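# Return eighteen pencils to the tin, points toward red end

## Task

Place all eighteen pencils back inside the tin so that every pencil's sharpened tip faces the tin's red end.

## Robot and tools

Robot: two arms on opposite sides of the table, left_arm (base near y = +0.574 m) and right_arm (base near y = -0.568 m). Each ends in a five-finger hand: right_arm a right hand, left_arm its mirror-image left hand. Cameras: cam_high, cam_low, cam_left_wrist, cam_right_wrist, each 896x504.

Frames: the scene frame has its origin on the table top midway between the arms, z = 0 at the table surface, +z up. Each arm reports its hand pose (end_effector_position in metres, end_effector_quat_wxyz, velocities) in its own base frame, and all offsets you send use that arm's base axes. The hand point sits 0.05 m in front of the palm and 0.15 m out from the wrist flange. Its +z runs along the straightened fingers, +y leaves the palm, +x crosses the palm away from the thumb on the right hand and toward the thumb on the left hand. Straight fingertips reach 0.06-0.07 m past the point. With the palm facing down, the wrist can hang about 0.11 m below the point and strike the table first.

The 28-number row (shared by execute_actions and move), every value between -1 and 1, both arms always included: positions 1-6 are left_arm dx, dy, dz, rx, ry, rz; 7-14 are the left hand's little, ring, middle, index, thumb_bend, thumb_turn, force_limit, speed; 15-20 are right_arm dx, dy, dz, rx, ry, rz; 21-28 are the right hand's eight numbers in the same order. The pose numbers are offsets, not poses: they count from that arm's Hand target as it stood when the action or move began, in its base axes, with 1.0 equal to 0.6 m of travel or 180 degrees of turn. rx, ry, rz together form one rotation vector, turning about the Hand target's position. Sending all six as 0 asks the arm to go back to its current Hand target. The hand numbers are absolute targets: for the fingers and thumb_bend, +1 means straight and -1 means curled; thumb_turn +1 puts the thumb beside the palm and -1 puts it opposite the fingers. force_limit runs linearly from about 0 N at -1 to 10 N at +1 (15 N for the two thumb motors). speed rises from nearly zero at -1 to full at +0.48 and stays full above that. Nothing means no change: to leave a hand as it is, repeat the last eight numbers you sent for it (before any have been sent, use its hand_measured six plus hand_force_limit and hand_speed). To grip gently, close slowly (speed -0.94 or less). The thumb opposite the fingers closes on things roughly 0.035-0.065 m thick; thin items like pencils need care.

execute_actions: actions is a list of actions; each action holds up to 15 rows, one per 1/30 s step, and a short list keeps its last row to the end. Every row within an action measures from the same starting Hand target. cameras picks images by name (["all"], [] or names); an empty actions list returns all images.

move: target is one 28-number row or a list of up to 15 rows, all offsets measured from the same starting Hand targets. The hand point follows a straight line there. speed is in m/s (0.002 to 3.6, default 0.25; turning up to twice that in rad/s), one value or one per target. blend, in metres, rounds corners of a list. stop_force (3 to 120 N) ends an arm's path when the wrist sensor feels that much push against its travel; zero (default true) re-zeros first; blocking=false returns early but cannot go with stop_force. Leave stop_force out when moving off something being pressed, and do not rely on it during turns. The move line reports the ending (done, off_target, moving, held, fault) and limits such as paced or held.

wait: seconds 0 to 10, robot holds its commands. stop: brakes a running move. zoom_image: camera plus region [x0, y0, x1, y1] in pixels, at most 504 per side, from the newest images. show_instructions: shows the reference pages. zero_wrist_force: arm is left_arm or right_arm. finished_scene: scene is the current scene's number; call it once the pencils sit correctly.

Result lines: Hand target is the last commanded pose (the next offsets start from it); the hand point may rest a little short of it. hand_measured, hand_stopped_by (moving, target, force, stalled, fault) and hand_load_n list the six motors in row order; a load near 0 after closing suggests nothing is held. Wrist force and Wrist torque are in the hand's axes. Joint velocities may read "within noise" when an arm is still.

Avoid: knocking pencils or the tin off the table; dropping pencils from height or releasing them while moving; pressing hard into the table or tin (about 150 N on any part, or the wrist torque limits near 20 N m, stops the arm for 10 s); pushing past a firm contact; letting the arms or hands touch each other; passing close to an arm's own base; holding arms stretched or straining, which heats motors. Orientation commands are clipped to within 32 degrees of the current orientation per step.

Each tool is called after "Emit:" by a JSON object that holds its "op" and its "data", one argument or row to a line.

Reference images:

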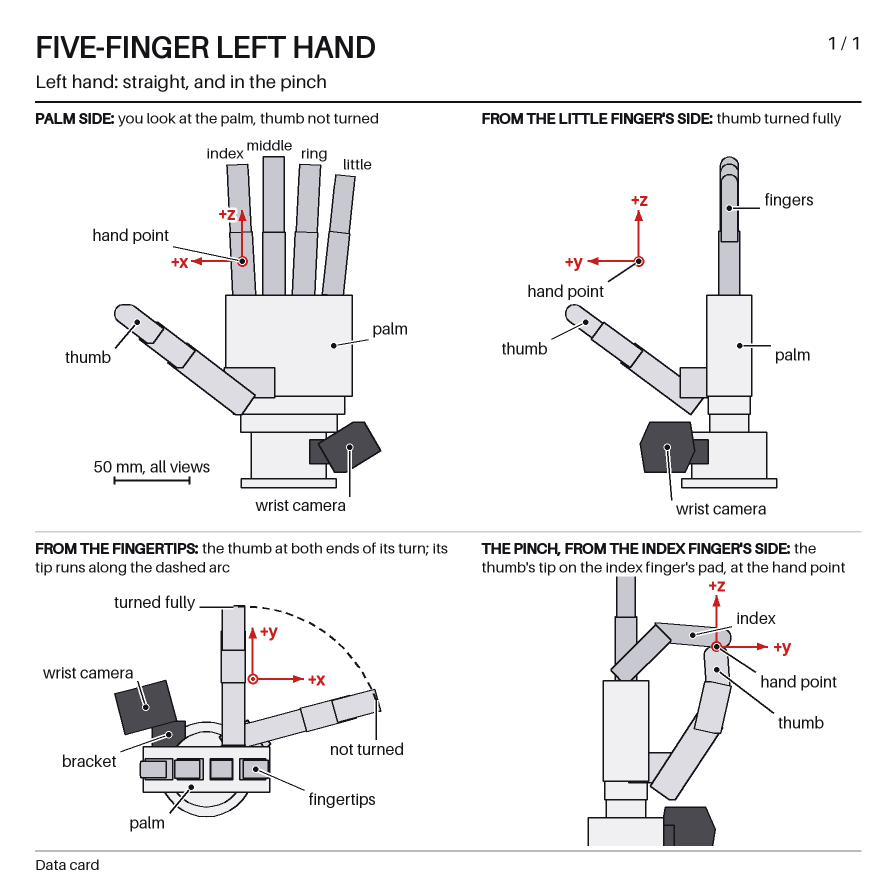

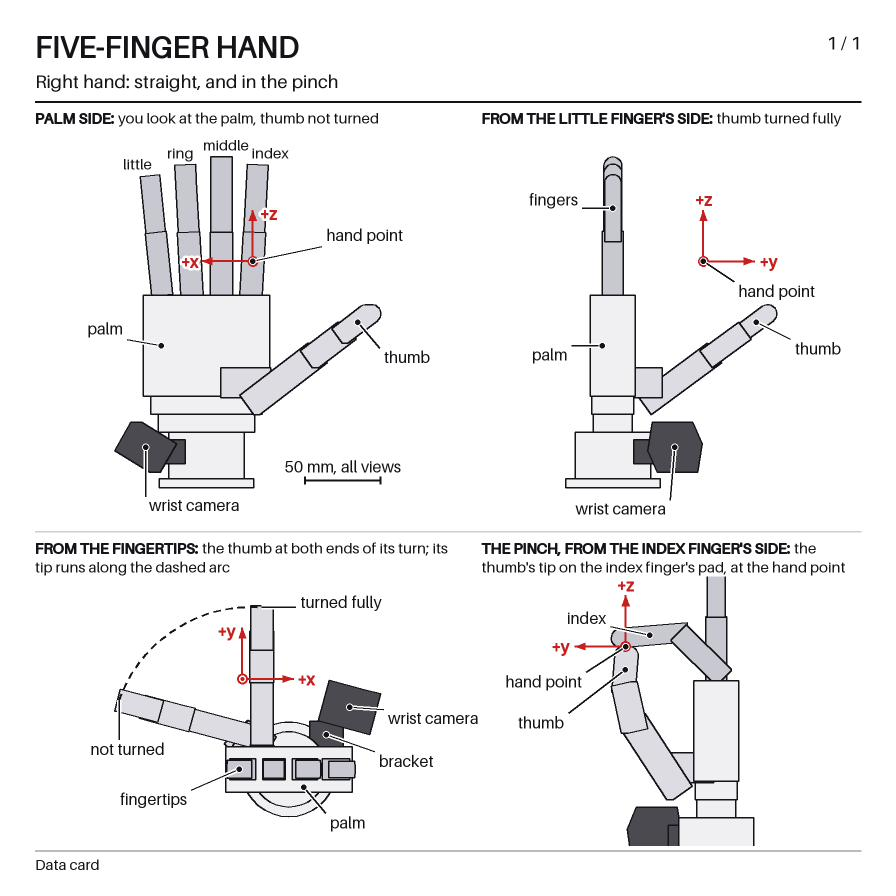

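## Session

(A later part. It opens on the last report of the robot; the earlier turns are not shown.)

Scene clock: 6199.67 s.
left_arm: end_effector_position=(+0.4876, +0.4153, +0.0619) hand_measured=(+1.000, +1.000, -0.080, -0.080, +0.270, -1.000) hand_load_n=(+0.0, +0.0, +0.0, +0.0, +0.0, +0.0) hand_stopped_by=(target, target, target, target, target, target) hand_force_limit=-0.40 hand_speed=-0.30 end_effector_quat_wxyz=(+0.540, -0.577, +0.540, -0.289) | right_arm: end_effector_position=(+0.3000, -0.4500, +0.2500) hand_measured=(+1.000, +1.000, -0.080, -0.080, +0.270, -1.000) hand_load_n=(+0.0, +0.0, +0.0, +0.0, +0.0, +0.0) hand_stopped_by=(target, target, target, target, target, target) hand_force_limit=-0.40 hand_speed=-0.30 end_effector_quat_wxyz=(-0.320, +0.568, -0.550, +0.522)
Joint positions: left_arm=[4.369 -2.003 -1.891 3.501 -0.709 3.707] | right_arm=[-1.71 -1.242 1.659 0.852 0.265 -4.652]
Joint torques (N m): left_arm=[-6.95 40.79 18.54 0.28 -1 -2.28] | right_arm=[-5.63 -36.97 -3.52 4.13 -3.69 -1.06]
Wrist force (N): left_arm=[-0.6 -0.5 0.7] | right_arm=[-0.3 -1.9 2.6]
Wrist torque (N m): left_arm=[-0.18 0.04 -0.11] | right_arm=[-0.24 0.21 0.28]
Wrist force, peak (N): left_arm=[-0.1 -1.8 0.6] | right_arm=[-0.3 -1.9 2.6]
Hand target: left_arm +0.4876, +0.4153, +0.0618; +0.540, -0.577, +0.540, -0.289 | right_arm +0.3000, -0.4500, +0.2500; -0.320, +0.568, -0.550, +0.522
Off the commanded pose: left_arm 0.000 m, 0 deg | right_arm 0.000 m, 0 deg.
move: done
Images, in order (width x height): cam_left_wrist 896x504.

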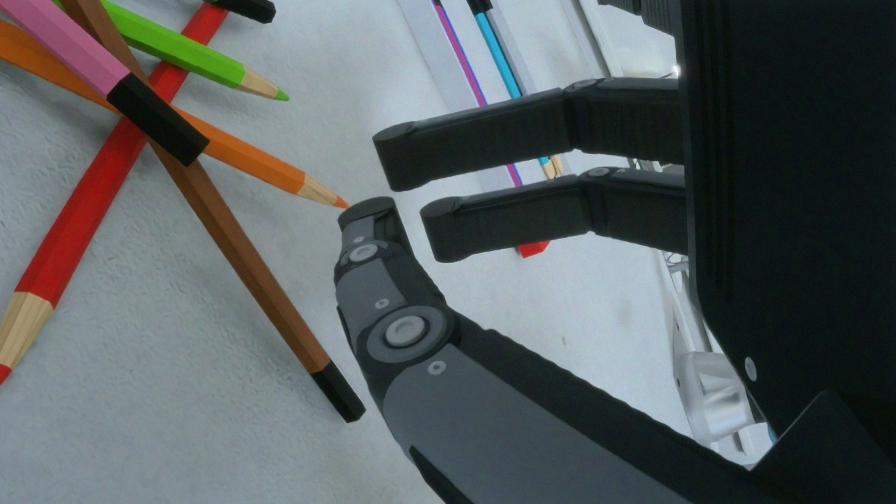

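Emit:
{"op": "move", "data": {
  "target": [
    [-0.05,0.02,0.07,0,0,0.03,1,1,-0.08,-0.08,0.27,-1,-0.4,-0.3,0,0,0,0,0,0,1,1,-0.08,-0.08,0.27,-1,-0.4,-0.3],
    [-0.1247,0.2477,0.025,0,0,0.0833,1,1,-0.08,-0.08,0.27,-1,-0.4,-0.3,0,0,0,0,0,0,1,1,-0.08,-0.08,0.27,-1,-0.4,-0.3]
  ],
  "speed": 0.15,
  "blend": [0.03,0],
  "cameras": ["cam_left_wrist","cam_high"]
}}

Emit:
{"op": "zoom_image", "data": {
  "camera": "cam_high",
  "region": [440, 320, 570, 465]
}}

Scene clock: 6221.40 s.
left_arm: end_effector_position=(+0.4127, +0.5639, +0.0768) hand_measured=(+1.000, +1.000, -0.080, -0.080, +0.270, -1.000) hand_load_n=(+0.0, +0.0, +0.0, +0.0, +0.0, +0.0) hand_stopped_by=(target, target, target, target, target, target) hand_force_limit=-0.40 hand_speed=-0.30 end_effector_quat_wxyz=(-0.573, +0.643, -0.460, +0.217) | right_arm: end_effector_position=(+0.3000, -0.4500, +0.2500) hand_measured=(+1.000, +1.000, -0.080, -0.080, +0.270, -1.000) hand_load_n=(+0.0, +0.0, +0.0, +0.0, +0.0, +0.0) hand_stopped_by=(target, target, target, target, target, target) hand_force_limit=-0.40 hand_speed=-0.30 end_effector_quat_wxyz=(-0.320, +0.568, -0.550, +0.522)
Joint positions: left_arm=[4.534 -2.074 -1.72 3.438 -0.799 3.655] | right_arm=[-1.71 -1.242 1.659 0.852 0.265 -4.652]
Joint torques (N m): left_arm=[-5.66 33.57 21.49 0.49 1.86 2.02] | right_arm=[-6.02 -36.84 -4.05 4.14 -3.58 -1.11]
Wrist force (N): left_arm=[-0.5 -0.6 0.6] | right_arm=[-0.4 -1.7 2.5]
Wrist torque (N m): left_arm=[-0.19 0.02 -0.11] | right_arm=[-0.21 0.22 0.28]
Wrist force, peak (N): left_arm=[-1.8 -0.3 0.7] | right_arm=[-0.5 -1.8 2.7]
Hand target: left_arm +0.4128, +0.5639, +0.0768; -0.573, +0.643, -0.460, +0.217 | right_arm +0.3000, -0.4500, +0.2500; -0.320, +0.568, -0.550, +0.522
Off the commanded pose: left_arm 0.000 m, 0 deg | right_arm 0.000 m, 0 deg.
move: done; blend cut to 0.0265 m at target 1
Images, in order (width x height): cam_high 896x504, cam_left_wrist 896x504.

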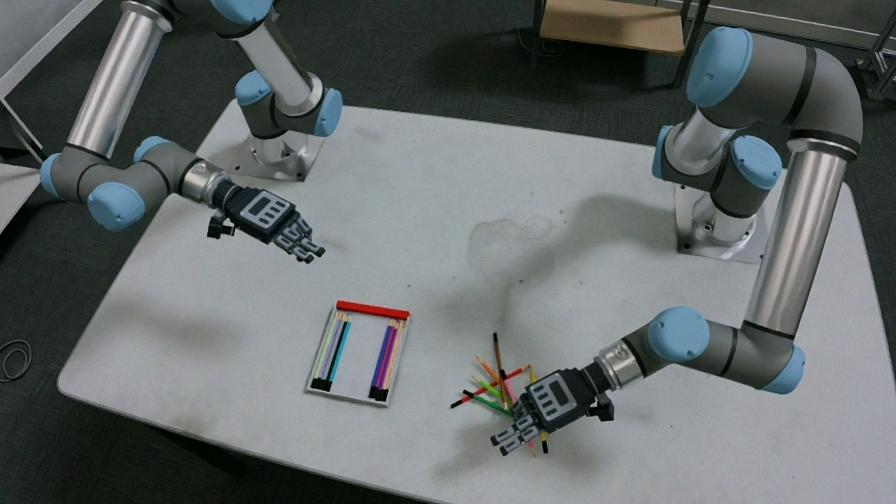

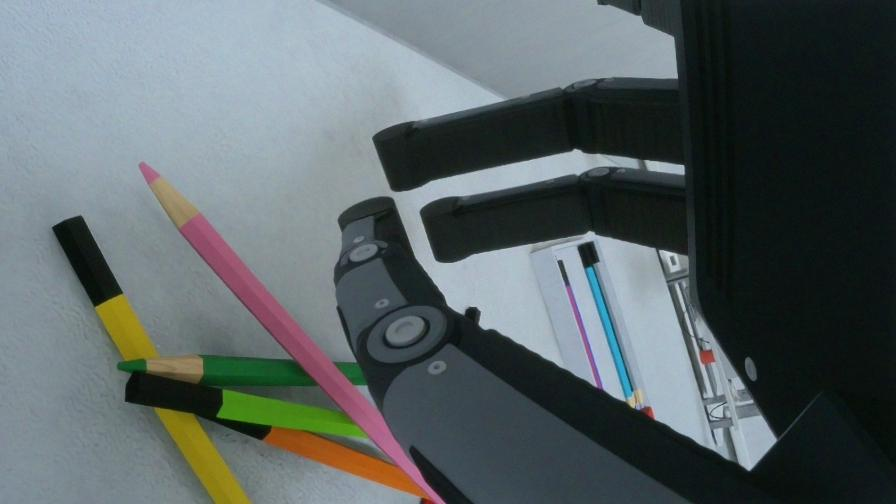

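Scaled by 3.476 from the camera's 896x504 image, which has a finer 1280x720 frame.

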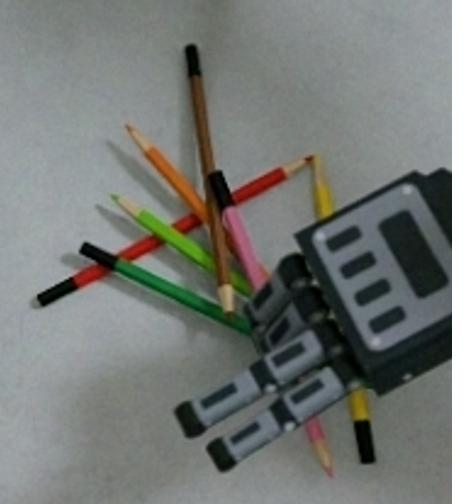

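Emit:
{"op": "move", "data": {
  "target": [-0.0055,-0.0037,-0.053,0,0,0.022,1,1,-0.08,-0.08,0.27,-1,-0.4,-0.3,0,0,0,0,0,0,1,1,-0.08,-0.08,0.27,-1,-0.4,-0.3],
  "speed": 0.1,
  "cameras": ["cam_left_wrist"]
}}

Scene clock: 6236.00 s.
left_arm: end_effector_position=(+0.4096, +0.5616, +0.0450) hand_measured=(+1.000, +1.000, -0.080, -0.080, +0.270, -1.000) hand_load_n=(+0.0, +0.0, +0.0, +0.0, +0.0, +0.0) hand_stopped_by=(target, target, target, target, target, target) hand_force_limit=-0.40 hand_speed=-0.30 end_effector_quat_wxyz=(-0.580, +0.658, -0.438, +0.197) | right_arm: end_effector_position=(+0.3000, -0.4500, +0.2500) hand_measured=(+1.000, +1.000, -0.080, -0.080, +0.270, -1.000) hand_load_n=(+0.0, +0.0, +0.0, +0.0, +0.0, +0.0) hand_stopped_by=(target, target, target, target, target, target) hand_force_limit=-0.40 hand_speed=-0.30 end_effector_quat_wxyz=(-0.320, +0.568, -0.550, +0.522)
Joint positions: left_arm=[4.517 -2.095 -1.787 3.552 -0.88 3.616] | right_arm=[-1.71 -1.242 1.659 0.852 0.265 -4.652]
Joint torques (N m): left_arm=[9.8 44.65 16.77 0.59 -0.86 1.94] | right_arm=[-6.22 -36.88 -3.34 4.15 -3.75 -1.22]
Wrist force (N): left_arm=[-0.4 -0.9 0.7] | right_arm=[-0.3 -1.7 2.6]
Wrist torque (N m): left_arm=[-0.24 0.01 -0.09] | right_arm=[-0.21 0.22 0.28]
Wrist force, peak (N): left_arm=[-1.3 -1.7 0.7] | right_arm=[-0.5 -2.0 2.6]
Hand target: left_arm +0.4095, +0.5617, +0.0450; -0.580, +0.658, -0.438, +0.197 | right_arm +0.3000, -0.4500, +0.2500; -0.320, +0.568, -0.550, +0.522
Off the commanded pose: left_arm 0.000 m, 0 deg | right_arm 0.000 m, 0 deg.
move: done
Images, in order (width x height): cam_left_wrist 896x504.

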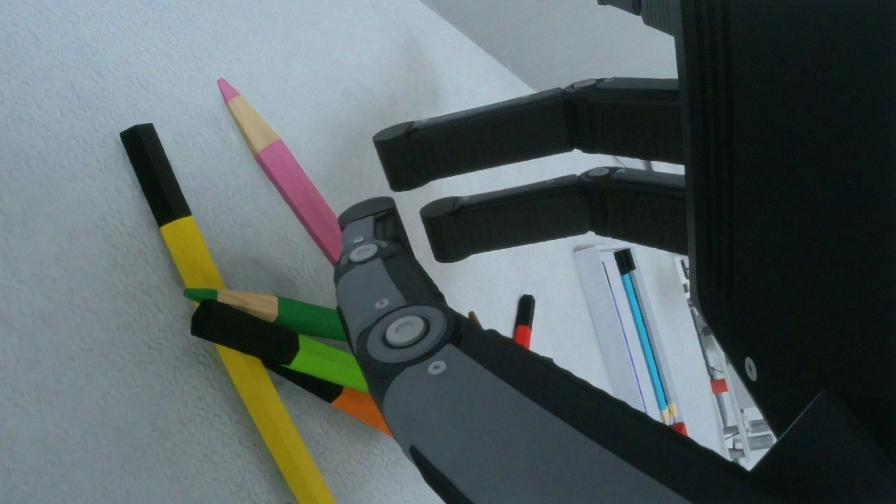

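Emit:
{"op": "move", "data": {
  "target": [0,0,-0.04,0,0,0,1,1,-0.08,-0.08,0.27,-1,-0.4,-0.3,0,0,0,0,0,0,1,1,-0.08,-0.08,0.27,-1,-0.4,-0.3],
  "speed": 0.03,
  "stop_force": 3,
  "cameras": ["cam_left_wrist","cam_low"]
}}

Emit:
{"op": "zoom_image", "data": {
  "camera": "cam_low",
  "region": [360, 220, 540, 340]
}}

Scene clock: 6261.60 s.
left_arm: end_effector_position=(+0.4094, +0.5617, +0.0247) hand_measured=(+1.000, +1.000, -0.080, -0.080, +0.270, -1.000) hand_load_n=(+0.0, +0.0, +0.0, +0.0, +0.0, +0.0) hand_stopped_by=(target, target, target, target, target, target) hand_force_limit=-0.40 hand_speed=-0.30 end_effector_quat_wxyz=(-0.580, +0.658, -0.438, +0.197) | right_arm: end_effector_position=(+0.3000, -0.4500, +0.2500) hand_measured=(+1.000, +1.000, -0.080, -0.080, +0.270, -1.000) hand_load_n=(+0.0, +0.0, +0.0, +0.0, +0.0, +0.0) hand_stopped_by=(target, target, target, target, target, target) hand_force_limit=-0.40 hand_speed=-0.30 end_effector_quat_wxyz=(-0.320, +0.568, -0.550, +0.522)
Joint positions: left_arm=[4.517 -2.129 -1.799 3.598 -0.88 3.616] | right_arm=[-1.71 -1.242 1.659 0.852 0.265 -4.652]
Joint torques (N m): left_arm=[8.15 27.2 22.04 1.36 -0.89 1.62] | right_arm=[-5.15 -36.59 -3.4 4.22 -3.65 -1.14]
Wrist force (N): left_arm=[-0.7 -0.7 0.6] | right_arm=[-0.5 -1.5 2.5]
Wrist torque (N m): left_arm=[-0.21 0.05 -0.11] | right_arm=[-0.18 0.23 0.28]
Wrist force, peak (N): left_arm=[-2.4 -5.2 -0.4] | right_arm=[-0.6 -1.8 2.6]
Hand target: left_arm +0.4094, +0.5617, +0.0247; -0.580, +0.658, -0.438, +0.197 (not the last commanded pose) | right_arm +0.3000, -0.4500, +0.2500; -0.320, +0.568, -0.550, +0.522
Off the commanded pose: left_arm 0.004 m, 0 deg | right_arm 0.000 m, 0 deg.
move: contact (left_arm)
Images, in order (width x height): cam_low 896x504, cam_left_wrist 896x504.

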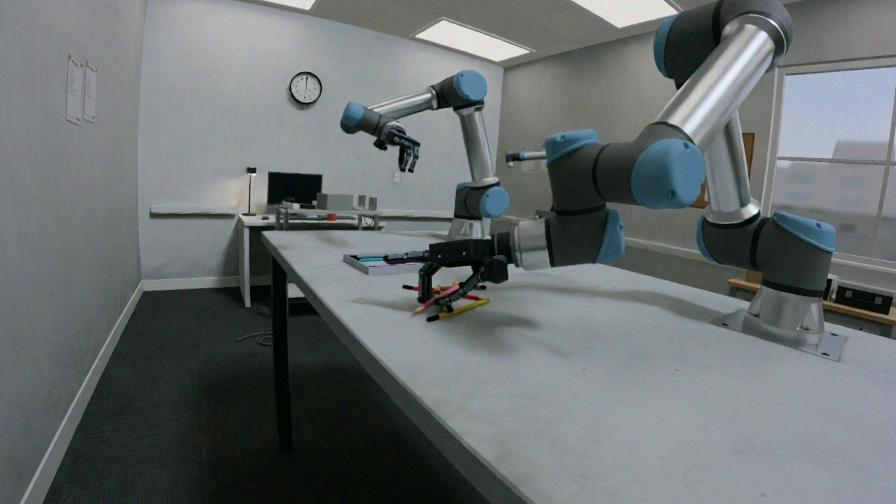

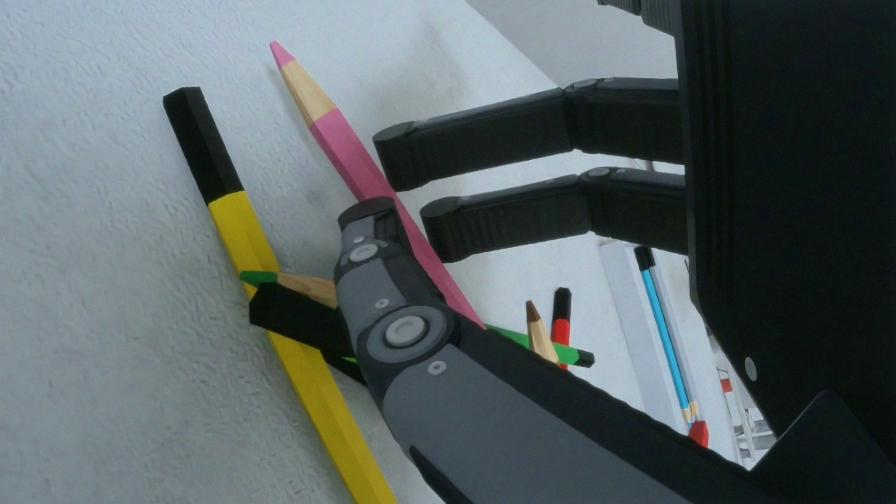

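Scaled by 2.800 from the camera's 896x504 image, which has a finer 1280x720 frame.

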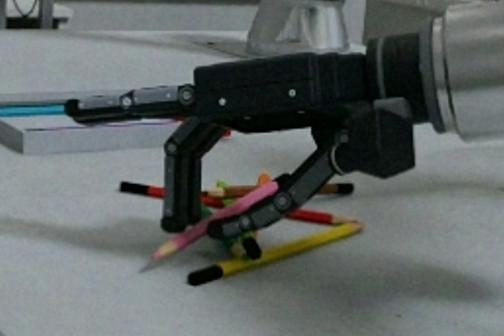

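Emit:
{"op": "move", "data": {
  "target": [
    [0,0,-0.001,0,0,0,1,1,-0.6,-0.6,0.27,-1,-0.75,-0.92,0,0,0,0,0,0,1,1,-0.08,-0.08,0.27,-1,-0.4,-0.3],
    [0,0,-0.001,0,0,0,1,1,-0.65,-0.65,0.27,-1,-0.4,-0.92,0,0,0,0,0,0,1,1,-0.08,-0.08,0.27,-1,-0.4,-0.3]
  ],
  "speed": 0.02,
  "cameras": ["cam_left_wrist","cam_low"]
}}

Emit:
{"op": "zoom_image", "data": {
  "camera": "cam_low",
  "region": [360, 220, 540, 340]
}}

Scene clock: 6274.53 s.
left_arm: end_effector_position=(+0.4094, +0.5617, +0.0241) hand_measured=(+1.000, +1.000, -0.198, -0.212, +0.272, -1.000) hand_load_n=(+0.0, -0.5, +4.5, +2.5, +5.0, -1.0) hand_stopped_by=(target, target, force, force, target, target) hand_force_limit=-0.40 hand_speed=-0.92 end_effector_quat_wxyz=(-0.580, +0.658, -0.438, +0.197) | right_arm: end_effector_position=(+0.3000, -0.4500, +0.2500) hand_measured=(+1.000, +1.000, -0.080, -0.080, +0.270, -1.000) hand_load_n=(+0.0, +0.0, +0.0, +0.0, +0.5, +0.0) hand_stopped_by=(target, target, target, target, target, target) hand_force_limit=-0.40 hand_speed=-0.30 end_effector_quat_wxyz=(-0.320, +0.568, -0.550, +0.522)
Joint positions: left_arm=[4.517 -2.13 -1.799 3.6 -0.88 3.616] | right_arm=[-1.71 -1.242 1.659 0.852 0.265 -4.652]
Joint torques (N m): left_arm=[2.16 32.75 8.73 -0.35 -0.83 1.66] | right_arm=[-4.92 -37.18 -4.33 4.13 -3.6 -1.05]
Wrist force (N): left_arm=[-0.7 -0.9 0.6] | right_arm=[-0.7 -1.9 2.5]
Wrist torque (N m): left_arm=[-0.19 0.02 -0.10] | right_arm=[-0.22 0.27 0.27]
Wrist force, peak (N): left_arm=[-0.8 -1.1 0.6] | right_arm=[-0.6 -1.9 2.7]
Hand target: left_arm +0.4094, +0.5617, +0.0241; -0.580, +0.658, -0.438, +0.197 | right_arm +0.3000, -0.4500, +0.2500; -0.320, +0.568, -0.550, +0.522
Off the commanded pose: left_arm 0.000 m, 0 deg | right_arm 0.000 m, 0 deg.
move: done
Images, in order (width x height): cam_low 896x504, cam_left_wrist 896x504.

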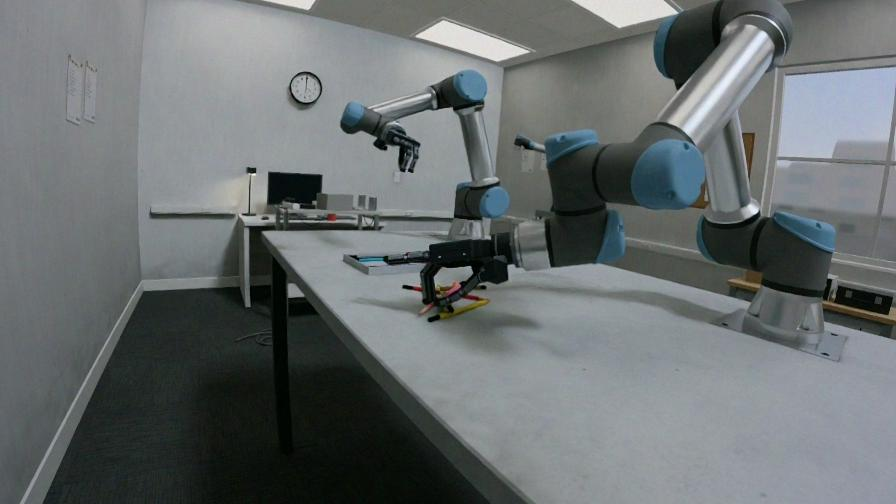

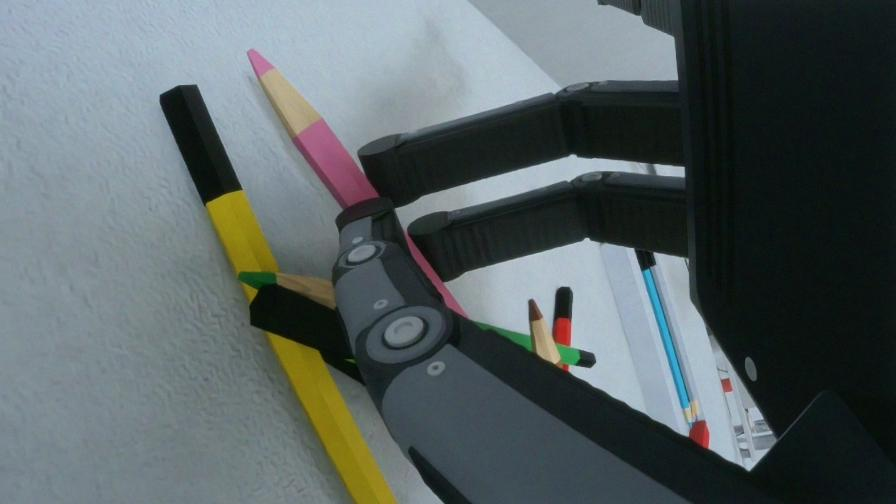

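Scaled by 2.800 from the camera's 896x504 image, which has a finer 1280x720 frame.

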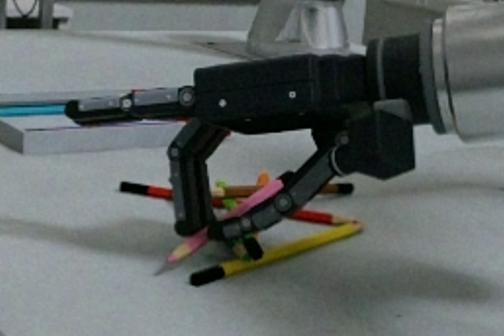

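Emit:
{"op": "move", "data": {
  "target": [
    [0,0,0.0167,0,0,0,1,1,-0.65,-0.65,0.27,-1,-0.4,-0.92,0,0,0,0,0,0,1,1,-0.08,-0.08,0.27,-1,-0.4,-0.3],
    [0,0,0.05,0,0,0,1,1,-0.65,-0.65,0.27,-1,-0.4,-0.92,0,0,0,0,0,0,1,1,-0.08,-0.08,0.27,-1,-0.4,-0.3]
  ],
  "speed": [0.012,0.03],
  "cameras": ["cam_left_wrist","cam_low"]
}}

Emit:
{"op": "zoom_image", "data": {
  "camera": "cam_low",
  "region": [360, 220, 540, 340]
}}

Scene clock: 6282.20 s.
left_arm: end_effector_position=(+0.4095, +0.5618, +0.0543) hand_measured=(+1.000, +1.000, -0.198, -0.212, +0.272, -1.000) hand_load_n=(+0.0, +0.0, +4.0, +2.5, +5.5, -0.5) hand_stopped_by=(target, target, force, force, target, target) hand_force_limit=-0.40 hand_speed=-0.92 end_effector_quat_wxyz=(-0.580, +0.658, -0.438, +0.197) end_effector_velocity=(+0.000, +0.000, -0.002) end_effector_angular_velocity=(+0.001, -0.001, -0.002) | right_arm: end_effector_position=(+0.3000, -0.4500, +0.2500) hand_measured=(+1.000, +1.000, -0.080, -0.080, +0.270, -1.000) hand_load_n=(+0.0, +0.0, +0.0, +0.0, +0.0, +0.0) hand_stopped_by=(target, target, target, target, target, target) hand_force_limit=-0.40 hand_speed=-0.30 end_effector_quat_wxyz=(-0.320, +0.568, -0.550, +0.522)
Joint positions: left_arm=[4.517 -2.08 -1.781 3.532 -0.88 3.616] | right_arm=[-1.71 -1.242 1.659 0.852 0.265 -4.652]
Joint velocities: left_arm=[0 -0.003 -0.002 0.006 0.002 0] | right_arm=[within noise]
Joint torques (N m): left_arm=[-5.72 25.34 10.89 1.38 -0.93 -1.29] | right_arm=[-4.63 -37.03 -3.68 4.01 -3.7 -1.09]
Wrist force (N): left_arm=[-0.3 -0.7 0.5] | right_arm=[-0.6 -1.8 2.4]
Wrist torque (N m): left_arm=[-0.22 0.00 -0.09] | right_arm=[-0.21 0.25 0.27]
Wrist force, peak (N): left_arm=[-0.8 -1.4 0.5] | right_arm=[-0.5 -2.0 2.6]
Hand target: left_arm +0.4094, +0.5617, +0.0541; -0.580, +0.658, -0.438, +0.197 | right_arm +0.3000, -0.4500, +0.2500; -0.320, +0.568, -0.550, +0.522
Off the commanded pose: left_arm 0.000 m, 0 deg | right_arm 0.000 m, 0 deg.
move: done
Images, in order (width x height): cam_low 896x504, cam_left_wrist 896x504.

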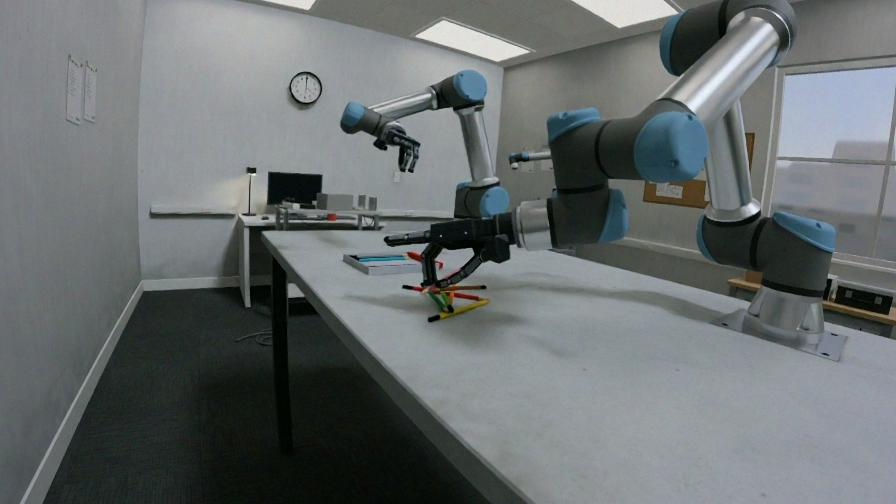

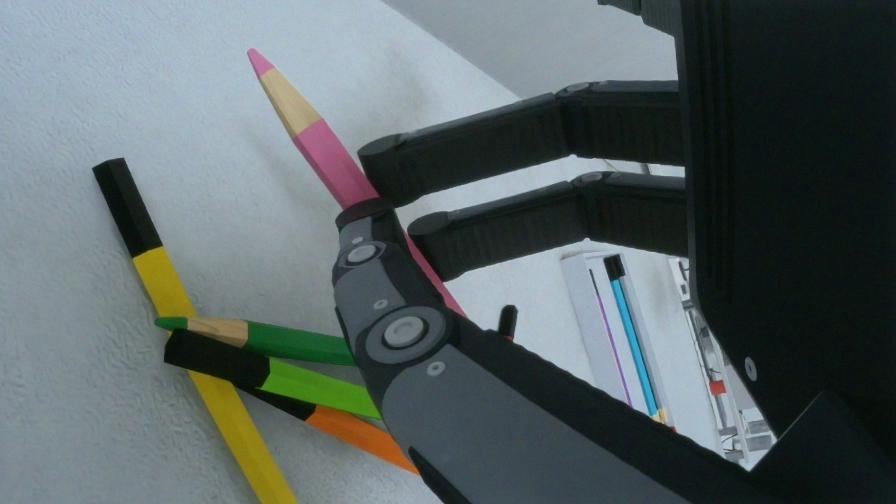

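Scaled by 2.800 from the camera's 896x504 image, which has a finer 1280x720 frame.

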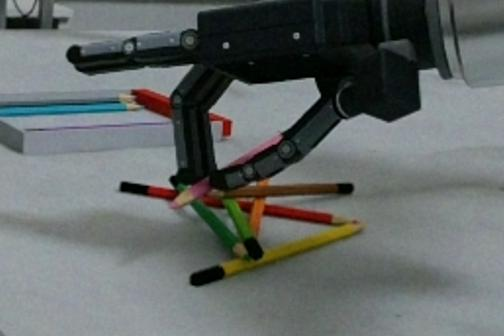

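Emit:
{"op": "move", "data": {
  "target": [
    [0,0,0.13,0,0,0,1,1,-0.65,-0.65,0.27,-1,-0.4,-0.92,0,0,0,0,0,0,1,1,-0.08,-0.08,0.27,-1,-0.4,-0.3],
    [0.03,-0.235,0.17,0,0,0.15,1,1,-0.65,-0.65,0.27,-1,-0.4,-0.92,0,0,0,0,0,0,1,1,-0.08,-0.08,0.27,-1,-0.4,-0.3],
    [0.076,-0.503,0.0765,0,0,0.311,1,1,-0.65,-0.65,0.27,-1,-0.4,-0.92,0,0,0,0,0,0,1,1,-0.08,-0.08,0.27,-1,-0.4,-0.3]
  ],
  "speed": [0.12,0.25,0.25],
  "blend": [0.03,0.05,0],
  "cameras": ["cam_left_wrist","cam_low"]
}}

Emit:
{"op": "zoom_image", "data": {
  "camera": "cam_low",
  "region": [400, 200, 640, 340]
}}

Scene clock: 6298.37 s.
left_arm: end_effector_position=(+0.4550, +0.2600, +0.1000) hand_measured=(+1.000, +1.000, -0.198, -0.212, +0.272, -1.000) hand_load_n=(+0.0, +0.0, +4.5, +2.5, +5.5, -1.0) hand_stopped_by=(target, target, force, force, target, target) hand_force_limit=-0.40 hand_speed=-0.92 end_effector_quat_wxyz=(-0.605, +0.787, -0.078, -0.099) end_effector_velocity=(-0.001, +0.001, +0.000) end_effector_angular_velocity=(-0.002, -0.002, +0.003) | right_arm: end_effector_position=(+0.3000, -0.4500, +0.2500) hand_measured=(+1.000, +1.000, -0.080, -0.080, +0.270, -1.000) hand_load_n=(+0.0, +0.0, +0.0, +0.0, +0.0, +0.0) hand_stopped_by=(target, target, target, target, target, target) hand_force_limit=-0.40 hand_speed=-0.30 end_effector_quat_wxyz=(-0.320, +0.568, -0.550, +0.522)
Joint positions: left_arm=[3.512 -2.037 -1.763 3.094 -2.747 2.735] | right_arm=[-1.71 -1.242 1.659 0.852 0.265 -4.652]
Joint velocities: left_arm=[0.002 0 0 -0.004 0.001 -0.005] | right_arm=[within noise]
Joint torques (N m): left_arm=[-8.91 26.28 20.14 -3.52 -2.8 -2.25] | right_arm=[-4.68 -36.61 -4.16 4.1 -3.71 -1.16]
Wrist force (N): left_arm=[-0.4 -0.6 0.4] | right_arm=[-0.5 -1.9 2.5]
Wrist torque (N m): left_arm=[-0.18 0.00 -0.10] | right_arm=[-0.23 0.24 0.27]
Wrist force, peak (N): left_arm=[-2.1 -0.9 1.1] | right_arm=[-0.5 -2.0 2.6]
Hand target: left_arm +0.4550, +0.2599, +0.1000; -0.605, +0.787, -0.078, -0.099 | right_arm +0.3000, -0.4500, +0.2500; -0.320, +0.568, -0.550, +0.522
Off the commanded pose: left_arm 0.000 m, 0 deg | right_arm 0.000 m, 0 deg.
move: done
Images, in order (width x height): cam_low 896x504, cam_left_wrist 896x504.

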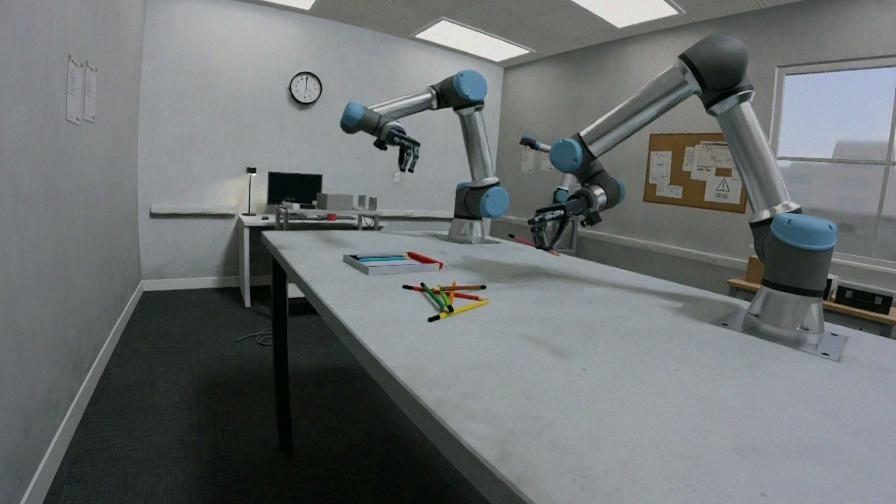

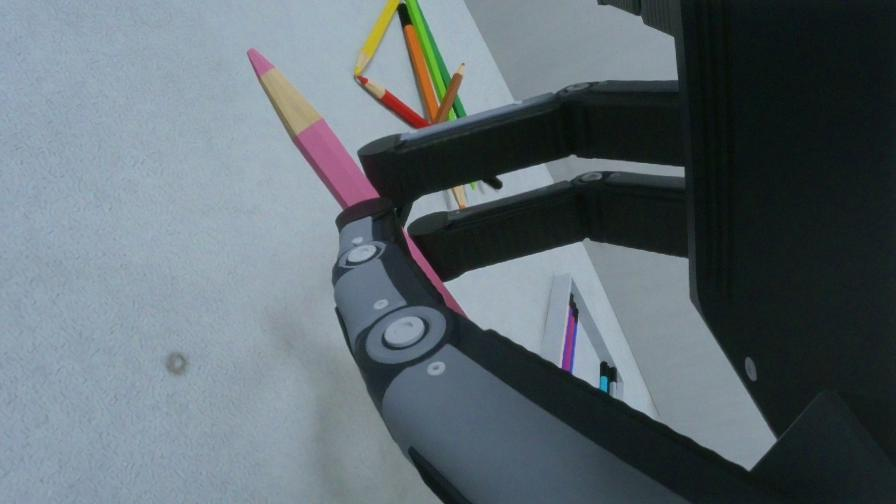

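Scaled by 2.100 from the camera's 896x504 image, which has a finer 1280x720 frame.

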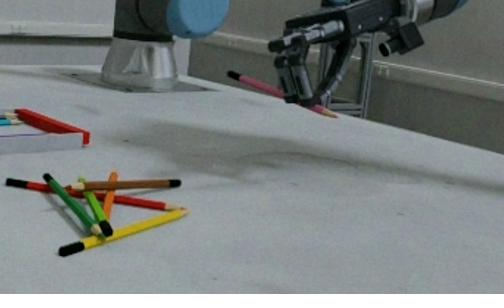

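Emit:
{"op": "move", "data": {
  "target": [0,0,-0.03,0,0.07,0,1,1,-0.65,-0.65,0.27,-1,-0.4,-0.92,0,0,0,0,0,0,1,1,-0.08,-0.08,0.27,-1,-0.4,-0.3],
  "speed": 0.15,
  "cameras": ["cam_low","cam_high"]
}}

Emit:
{"op": "zoom_image", "data": {
  "camera": "cam_low",
  "region": [480, 210, 600, 280]
}}

Scene clock: 6306.03 s.
left_arm: end_effector_position=(+0.4551, +0.2598, +0.0820) hand_measured=(+1.000, +1.000, -0.198, -0.212, +0.272, -1.000) hand_load_n=(+0.0, +0.0, +4.0, +2.5, +5.5, -0.5) hand_stopped_by=(target, target, force, force, target, target) hand_force_limit=-0.40 hand_speed=-0.92 end_effector_quat_wxyz=(-0.592, +0.771, -0.143, -0.184) | right_arm: end_effector_position=(+0.3000, -0.4500, +0.2500) hand_measured=(+1.000, +1.000, -0.080, -0.080, +0.270, -1.000) hand_load_n=(+0.0, +0.0, +0.0, +0.0, +0.0, +0.0) hand_stopped_by=(target, target, target, target, target, target) hand_force_limit=-0.40 hand_speed=-0.30 end_effector_quat_wxyz=(-0.320, +0.568, -0.550, +0.522)
Joint positions: left_arm=[3.49 -2.144 -1.672 3.014 -2.816 2.852] | right_arm=[-1.71 -1.242 1.659 0.852 0.265 -4.652]
Joint torques (N m): left_arm=[10.24 38.08 12 0.55 0.21 -0.68] | right_arm=[-4.31 -36.62 -3.67 4.15 -3.55 -1.04]
Wrist force (N): left_arm=[-0.4 -0.4 0.7] | right_arm=[-0.6 -1.7 2.5]
Wrist torque (N m): left_arm=[-0.17 0.03 -0.18] | right_arm=[-0.20 0.26 0.27]
Wrist force, peak (N): left_arm=[-0.4 -1.0 0.6] | right_arm=[-0.5 -1.9 2.7]
Hand target: left_arm +0.4550, +0.2599, +0.0820; -0.592, +0.771, -0.143, -0.184 | right_arm +0.3000, -0.4500, +0.2500; -0.320, +0.568, -0.550, +0.522
Off the commanded pose: left_arm 0.000 m, 0 deg | right_arm 0.000 m, 0 deg.
move: done
Images, in order (width x height): cam_high 896x504, cam_low 896x504.

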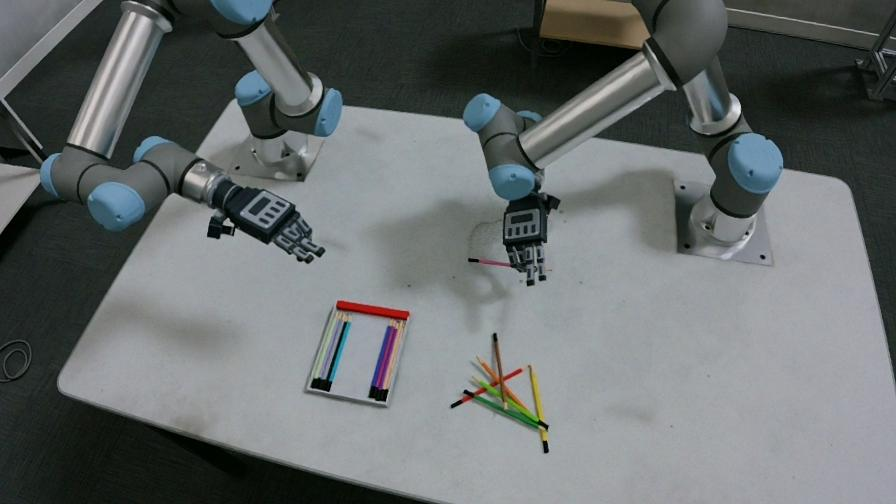

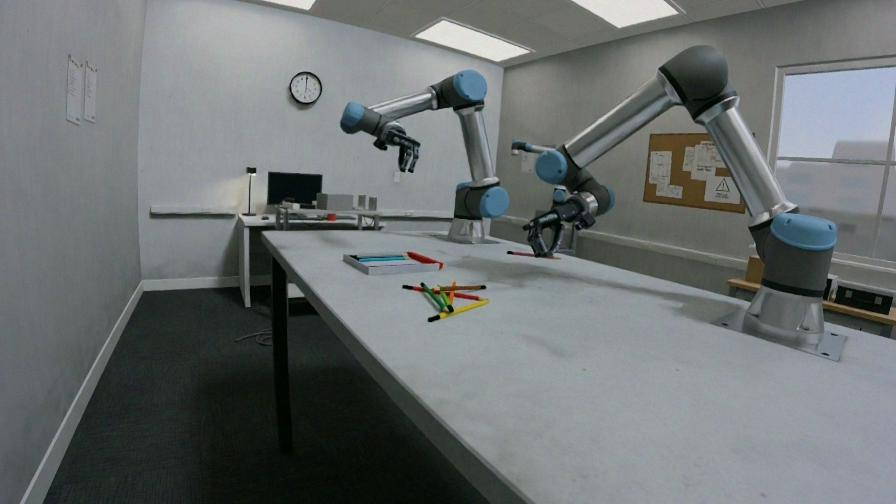

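Scaled by 4.200 from the camera's 896x504 image, which has a finer 1280x720 frame.

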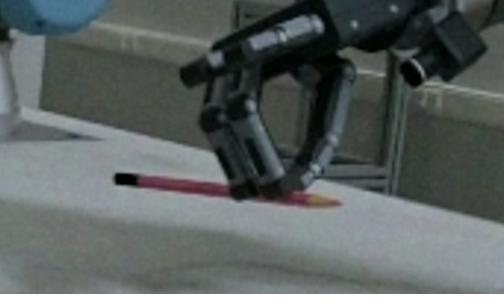

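Emit:
{"op": "move", "data": {
  "target": [
    [0,0,-0.075,0,0,0,1,1,-0.65,-0.65,0.27,-1,-0.4,-0.92,0,0,0,0,0,0,1,1,-0.08,-0.08,0.27,-1,-0.4,-0.3],
    [0,0,-0.125,0,0,0,1,1,-0.65,-0.65,0.27,-1,-0.4,-0.92,0,0,0,0,0,0,1,1,-0.08,-0.08,0.27,-1,-0.4,-0.3]
  ],
  "speed": [0.08,0.025],
  "stop_force": 3,
  "cameras": ["cam_low","cam_left_wrist"]
}}

Emit:
{"op": "zoom_image", "data": {
  "camera": "cam_low",
  "region": [480, 210, 600, 280]
}}

Scene clock: 6317.20 s.
left_arm: end_effector_position=(+0.4550, +0.2599, +0.0127) hand_measured=(+1.000, +1.000, -0.198, -0.212, +0.270, -1.000) hand_load_n=(+0.0, -0.5, +0.0, +0.0, +0.0, +0.0) hand_stopped_by=(target, target, force, force, target, target) hand_force_limit=-0.40 hand_speed=-0.92 end_effector_quat_wxyz=(-0.592, +0.771, -0.143, -0.184) | right_arm: end_effector_position=(+0.3000, -0.4500, +0.2500) hand_measured=(+1.000, +1.000, -0.080, -0.080, +0.270, -1.000) hand_load_n=(-0.5, +0.0, +0.0, +0.0, +0.0, +0.0) hand_stopped_by=(target, target, target, target, target, target) hand_force_limit=-0.40 hand_speed=-0.30 end_effector_quat_wxyz=(-0.320, +0.568, -0.550, +0.522)
Joint positions: left_arm=[3.49 -2.255 -1.705 3.158 -2.816 2.852] | right_arm=[-1.71 -1.242 1.659 0.852 0.265 -4.652]
Joint torques (N m): left_arm=[7.32 33.47 20.01 0.29 -0.55 -1.59] | right_arm=[-4.29 -36.77 -4.04 4.02 -3.5 -1.14]
Wrist force (N): left_arm=[-1.3 -1.6 0.5] | right_arm=[-0.5 -1.5 2.4]
Wrist torque (N m): left_arm=[-0.20 0.00 -0.16] | right_arm=[-0.18 0.25 0.28]
Wrist force, peak (N): left_arm=[-3.5 -12.8 -2.7] | right_arm=[-0.6 -1.9 2.6]
Hand target: left_arm +0.4550, +0.2599, +0.0127; -0.592, +0.771, -0.143, -0.184 (not the last commanded pose) | right_arm +0.3000, -0.4500, +0.2500; -0.320, +0.568, -0.550, +0.522
Off the commanded pose: left_arm 0.006 m, 0 deg | right_arm 0.000 m, 0 deg.
move: contact (left_arm); path passed 1 of 2 targets
Images, in order (width x height): cam_low 896x504, cam_left_wrist 896x504.

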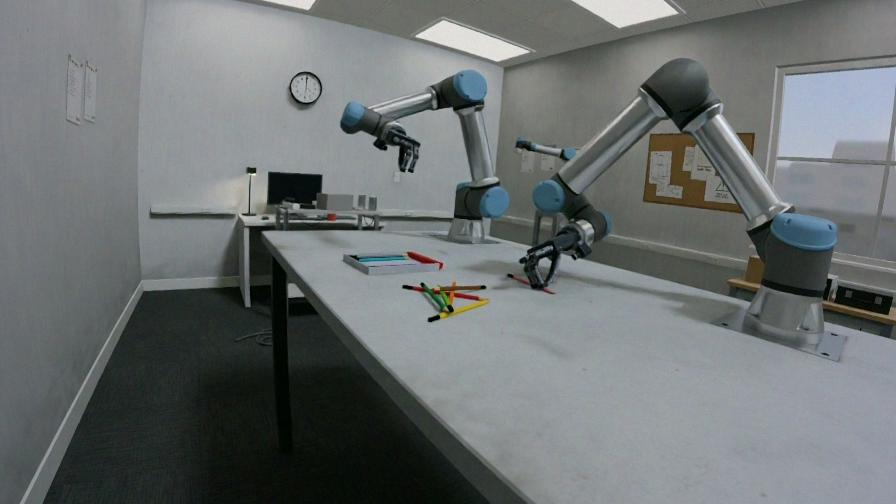

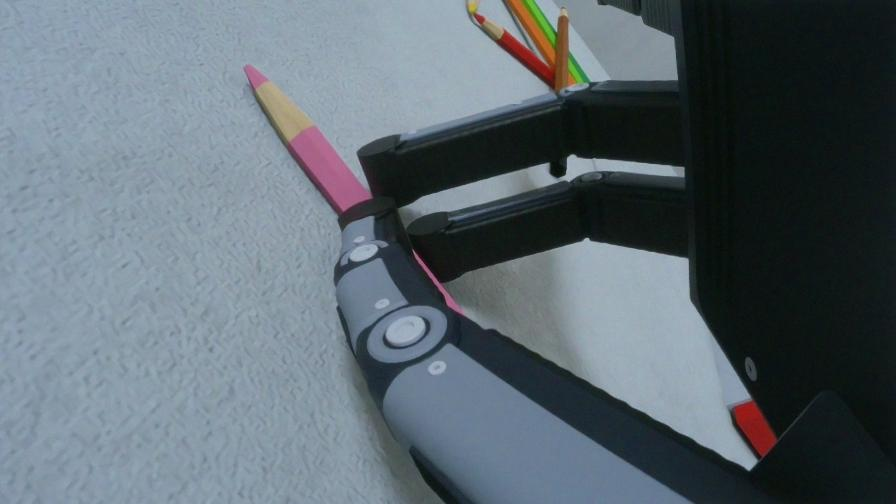

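Scaled by 4.200 from the camera's 896x504 image, which has a finer 1280x720 frame.

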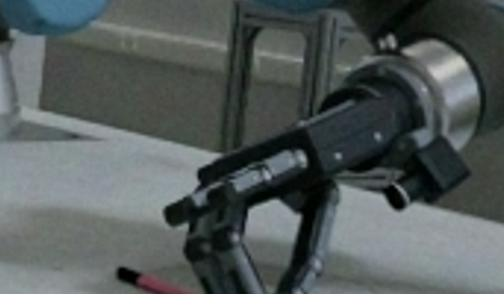

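Emit:
{"op": "move", "data": {
  "target": [
    [0,0,0.0013,0,0,0,1,1,-0.08,-0.08,0.27,-1,-0.4,-0.88,0,0,0,0,0,0,1,1,-0.08,-0.08,0.27,-1,-0.4,-0.3],
    [0,0,0.12,0,0,0,1,1,-0.08,-0.08,0.27,-1,-0.4,-0.88,0,0,0,0,0,0,1,1,-0.08,-0.08,0.27,-1,-0.4,-0.3],
    [-0.08,0.04,0.31,-0.02,-0.06,-0.2,1,1,-0.08,-0.08,0.27,-1,-0.4,-0.88,0.2,0.08,0,0,0,-0.1,1,1,-0.08,-0.08,0.27,-1,-0.4,-0.3],
    [-0.2583,0.1,0.4697,-0.055,-0.055,-0.498,1,1,-0.08,-0.08,0.27,-1,-0.4,-0.88,0.4667,0.15,-0.0833,0,0,-0.3,1,1,-0.08,-0.08,0.27,-1,-0.4,-0.3],
    [-0.2583,0.1,0.4697,-0.055,-0.055,-0.498,1,1,-0.08,-0.08,0.27,-1,-0.4,-0.88,0.5833,0.22,-0.2917,0,0,-0.472,1,1,-0.08,-0.08,0.27,-1,-0.4,-0.3]
  ],
  "speed": [0.02,0.12,0.25,0.25,0.25],
  "blend": [0,0.02,0.05,0.05,0],
  "cameras": ["cam_high","cam_right_wrist"]
}}

Scene clock: 6346.47 s.
left_arm: end_effector_position=(+0.3001, +0.3199, +0.2945) hand_measured=(+1.000, +1.000, -0.080, -0.080, +0.270, -1.000) hand_load_n=(+0.0, -0.5, +0.0, +0.0, +0.5, +0.0) hand_stopped_by=(target, target, target, target, target, target) hand_force_limit=-0.40 hand_speed=-0.88 end_effector_quat_wxyz=(+0.497, -0.501, +0.611, -0.358) | right_arm: end_effector_position=(+0.6500, -0.3180, +0.0749) hand_measured=(+1.000, +1.000, -0.080, -0.080, +0.270, -1.000) hand_load_n=(+0.0, +0.0, +0.0, +0.0, +0.0, +0.0) hand_stopped_by=(target, target, target, target, target, target) hand_force_limit=-0.40 hand_speed=-0.30 end_effector_quat_wxyz=(-0.117, -0.048, +0.789, -0.601)
Joint positions: left_arm=[4.904 -1.704 -1.994 1.666 -0.282 5.45] | right_arm=[-0.338 -0.547 0.86 0.589 2.817 -2.519]
Joint torques (N m): left_arm=[-9.79 28.75 21.91 -5.06 3.05 2.05] | right_arm=[2.71 -60.04 -8.83 3.21 3.78 0.92]
Wrist force (N): left_arm=[-0.6 -0.7 0.6] | right_arm=[-1.2 -1.6 3.1]
Wrist torque (N m): left_arm=[-0.20 0.03 -0.19] | right_arm=[-0.23 0.24 0.08]
Wrist force, peak (N): left_arm=[-1.7 -3.1 -0.9] | right_arm=[-1.3 -3.6 2.4]
Hand target: left_arm +0.3001, +0.3199, +0.2945; +0.497, -0.501, +0.611, -0.358 | right_arm +0.6500, -0.3180, +0.0750; -0.117, -0.048, +0.789, -0.601
Off the commanded pose: left_arm 0.000 m, 0 deg | right_arm 0.000 m, 0 deg.
move: done
Images, in order (width x height): cam_high 896x504, cam_right_wrist 896x504.

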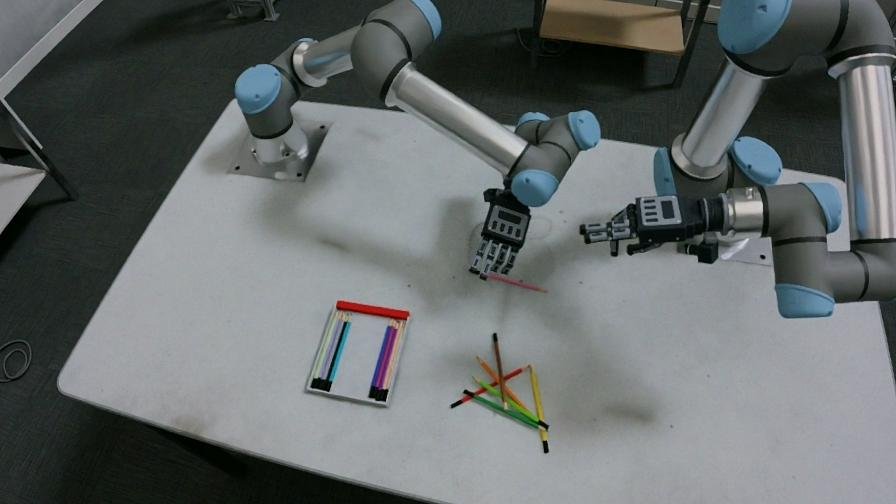

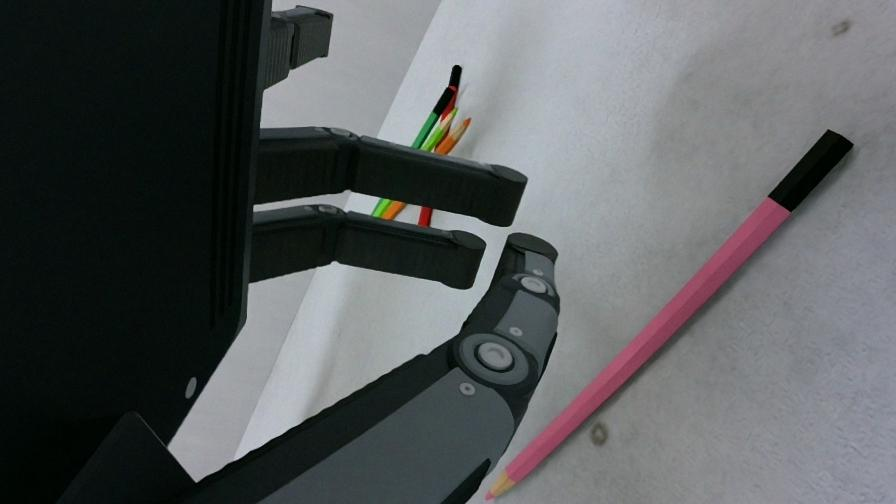

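Emit:
{"op": "move", "data": {
  "target": [0,0,0,0,0,0,1,1,-0.08,-0.08,0.27,-1,-0.4,-0.88,0.0273,0.0115,-0.05,0,0,-0.0333,1,1,-0.08,-0.08,0.27,-1,-0.4,-0.3],
  "speed": 0.1,
  "cameras": ["cam_right_wrist"]
}}

Scene clock: 6360.30 s.
left_arm: end_effector_position=(+0.3001, +0.3199, +0.2945) hand_measured=(+1.000, +1.000, -0.080, -0.080, +0.270, -1.000) hand_load_n=(+0.0, +0.0, +0.0, +0.0, +0.0, +0.0) hand_stopped_by=(target, target, target, target, target, target) hand_force_limit=-0.40 hand_speed=-0.88 end_effector_quat_wxyz=(+0.497, -0.501, +0.611, -0.358) | right_arm: end_effector_position=(+0.6664, -0.3110, +0.0449) hand_measured=(+1.000, +1.000, -0.080, -0.080, +0.270, -1.000) hand_load_n=(+0.0, +0.0, +0.0, +0.0, +0.0, +0.0) hand_stopped_by=(target, target, target, target, target, target) hand_force_limit=-0.40 hand_speed=-0.30 end_effector_quat_wxyz=(-0.148, -0.006, +0.791, -0.594)
Joint positions: left_arm=[4.904 -1.704 -1.994 1.666 -0.282 5.45] | right_arm=[-0.313 -0.275 0.476 1.082 2.878 -2.121]
Joint torques (N m): left_arm=[-8.91 28.89 22.75 -5.1 2.68 1.91] | right_arm=[-7.73 -65.82 -5.72 0.68 4.44 -1.12]
Wrist force (N): left_arm=[-0.5 -0.7 0.4] | right_arm=[-0.9 -1.6 3.1]
Wrist torque (N m): left_arm=[-0.19 0.01 -0.19] | right_arm=[-0.23 0.19 0.08]
Wrist force, peak (N): left_arm=[-0.6 -1.0 0.4] | right_arm=[-1.1 -1.8 3.3]
Hand target: left_arm +0.3001, +0.3199, +0.2945; +0.497, -0.501, +0.611, -0.358 | right_arm +0.6663, -0.3111, +0.0450; -0.148, -0.006, +0.791, -0.594
Off the commanded pose: left_arm 0.000 m, 0 deg | right_arm 0.000 m, 0 deg.
move: done
Images, in order (width x height): cam_right_wrist 896x504.

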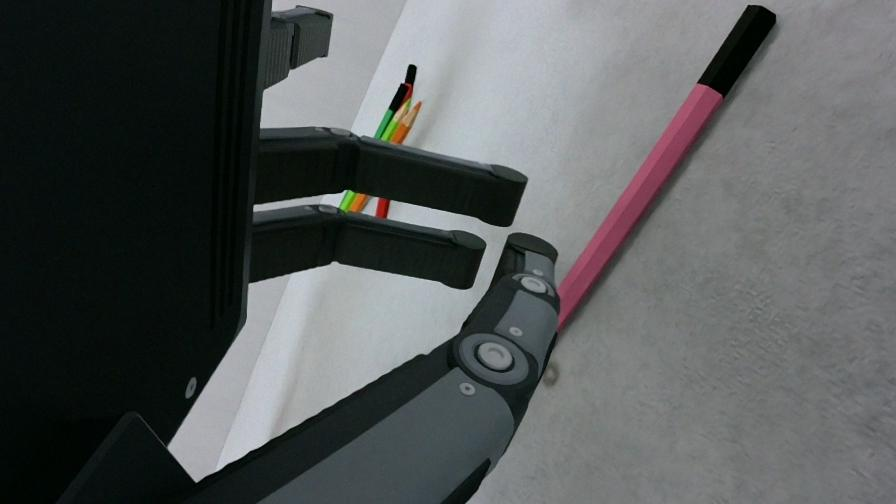

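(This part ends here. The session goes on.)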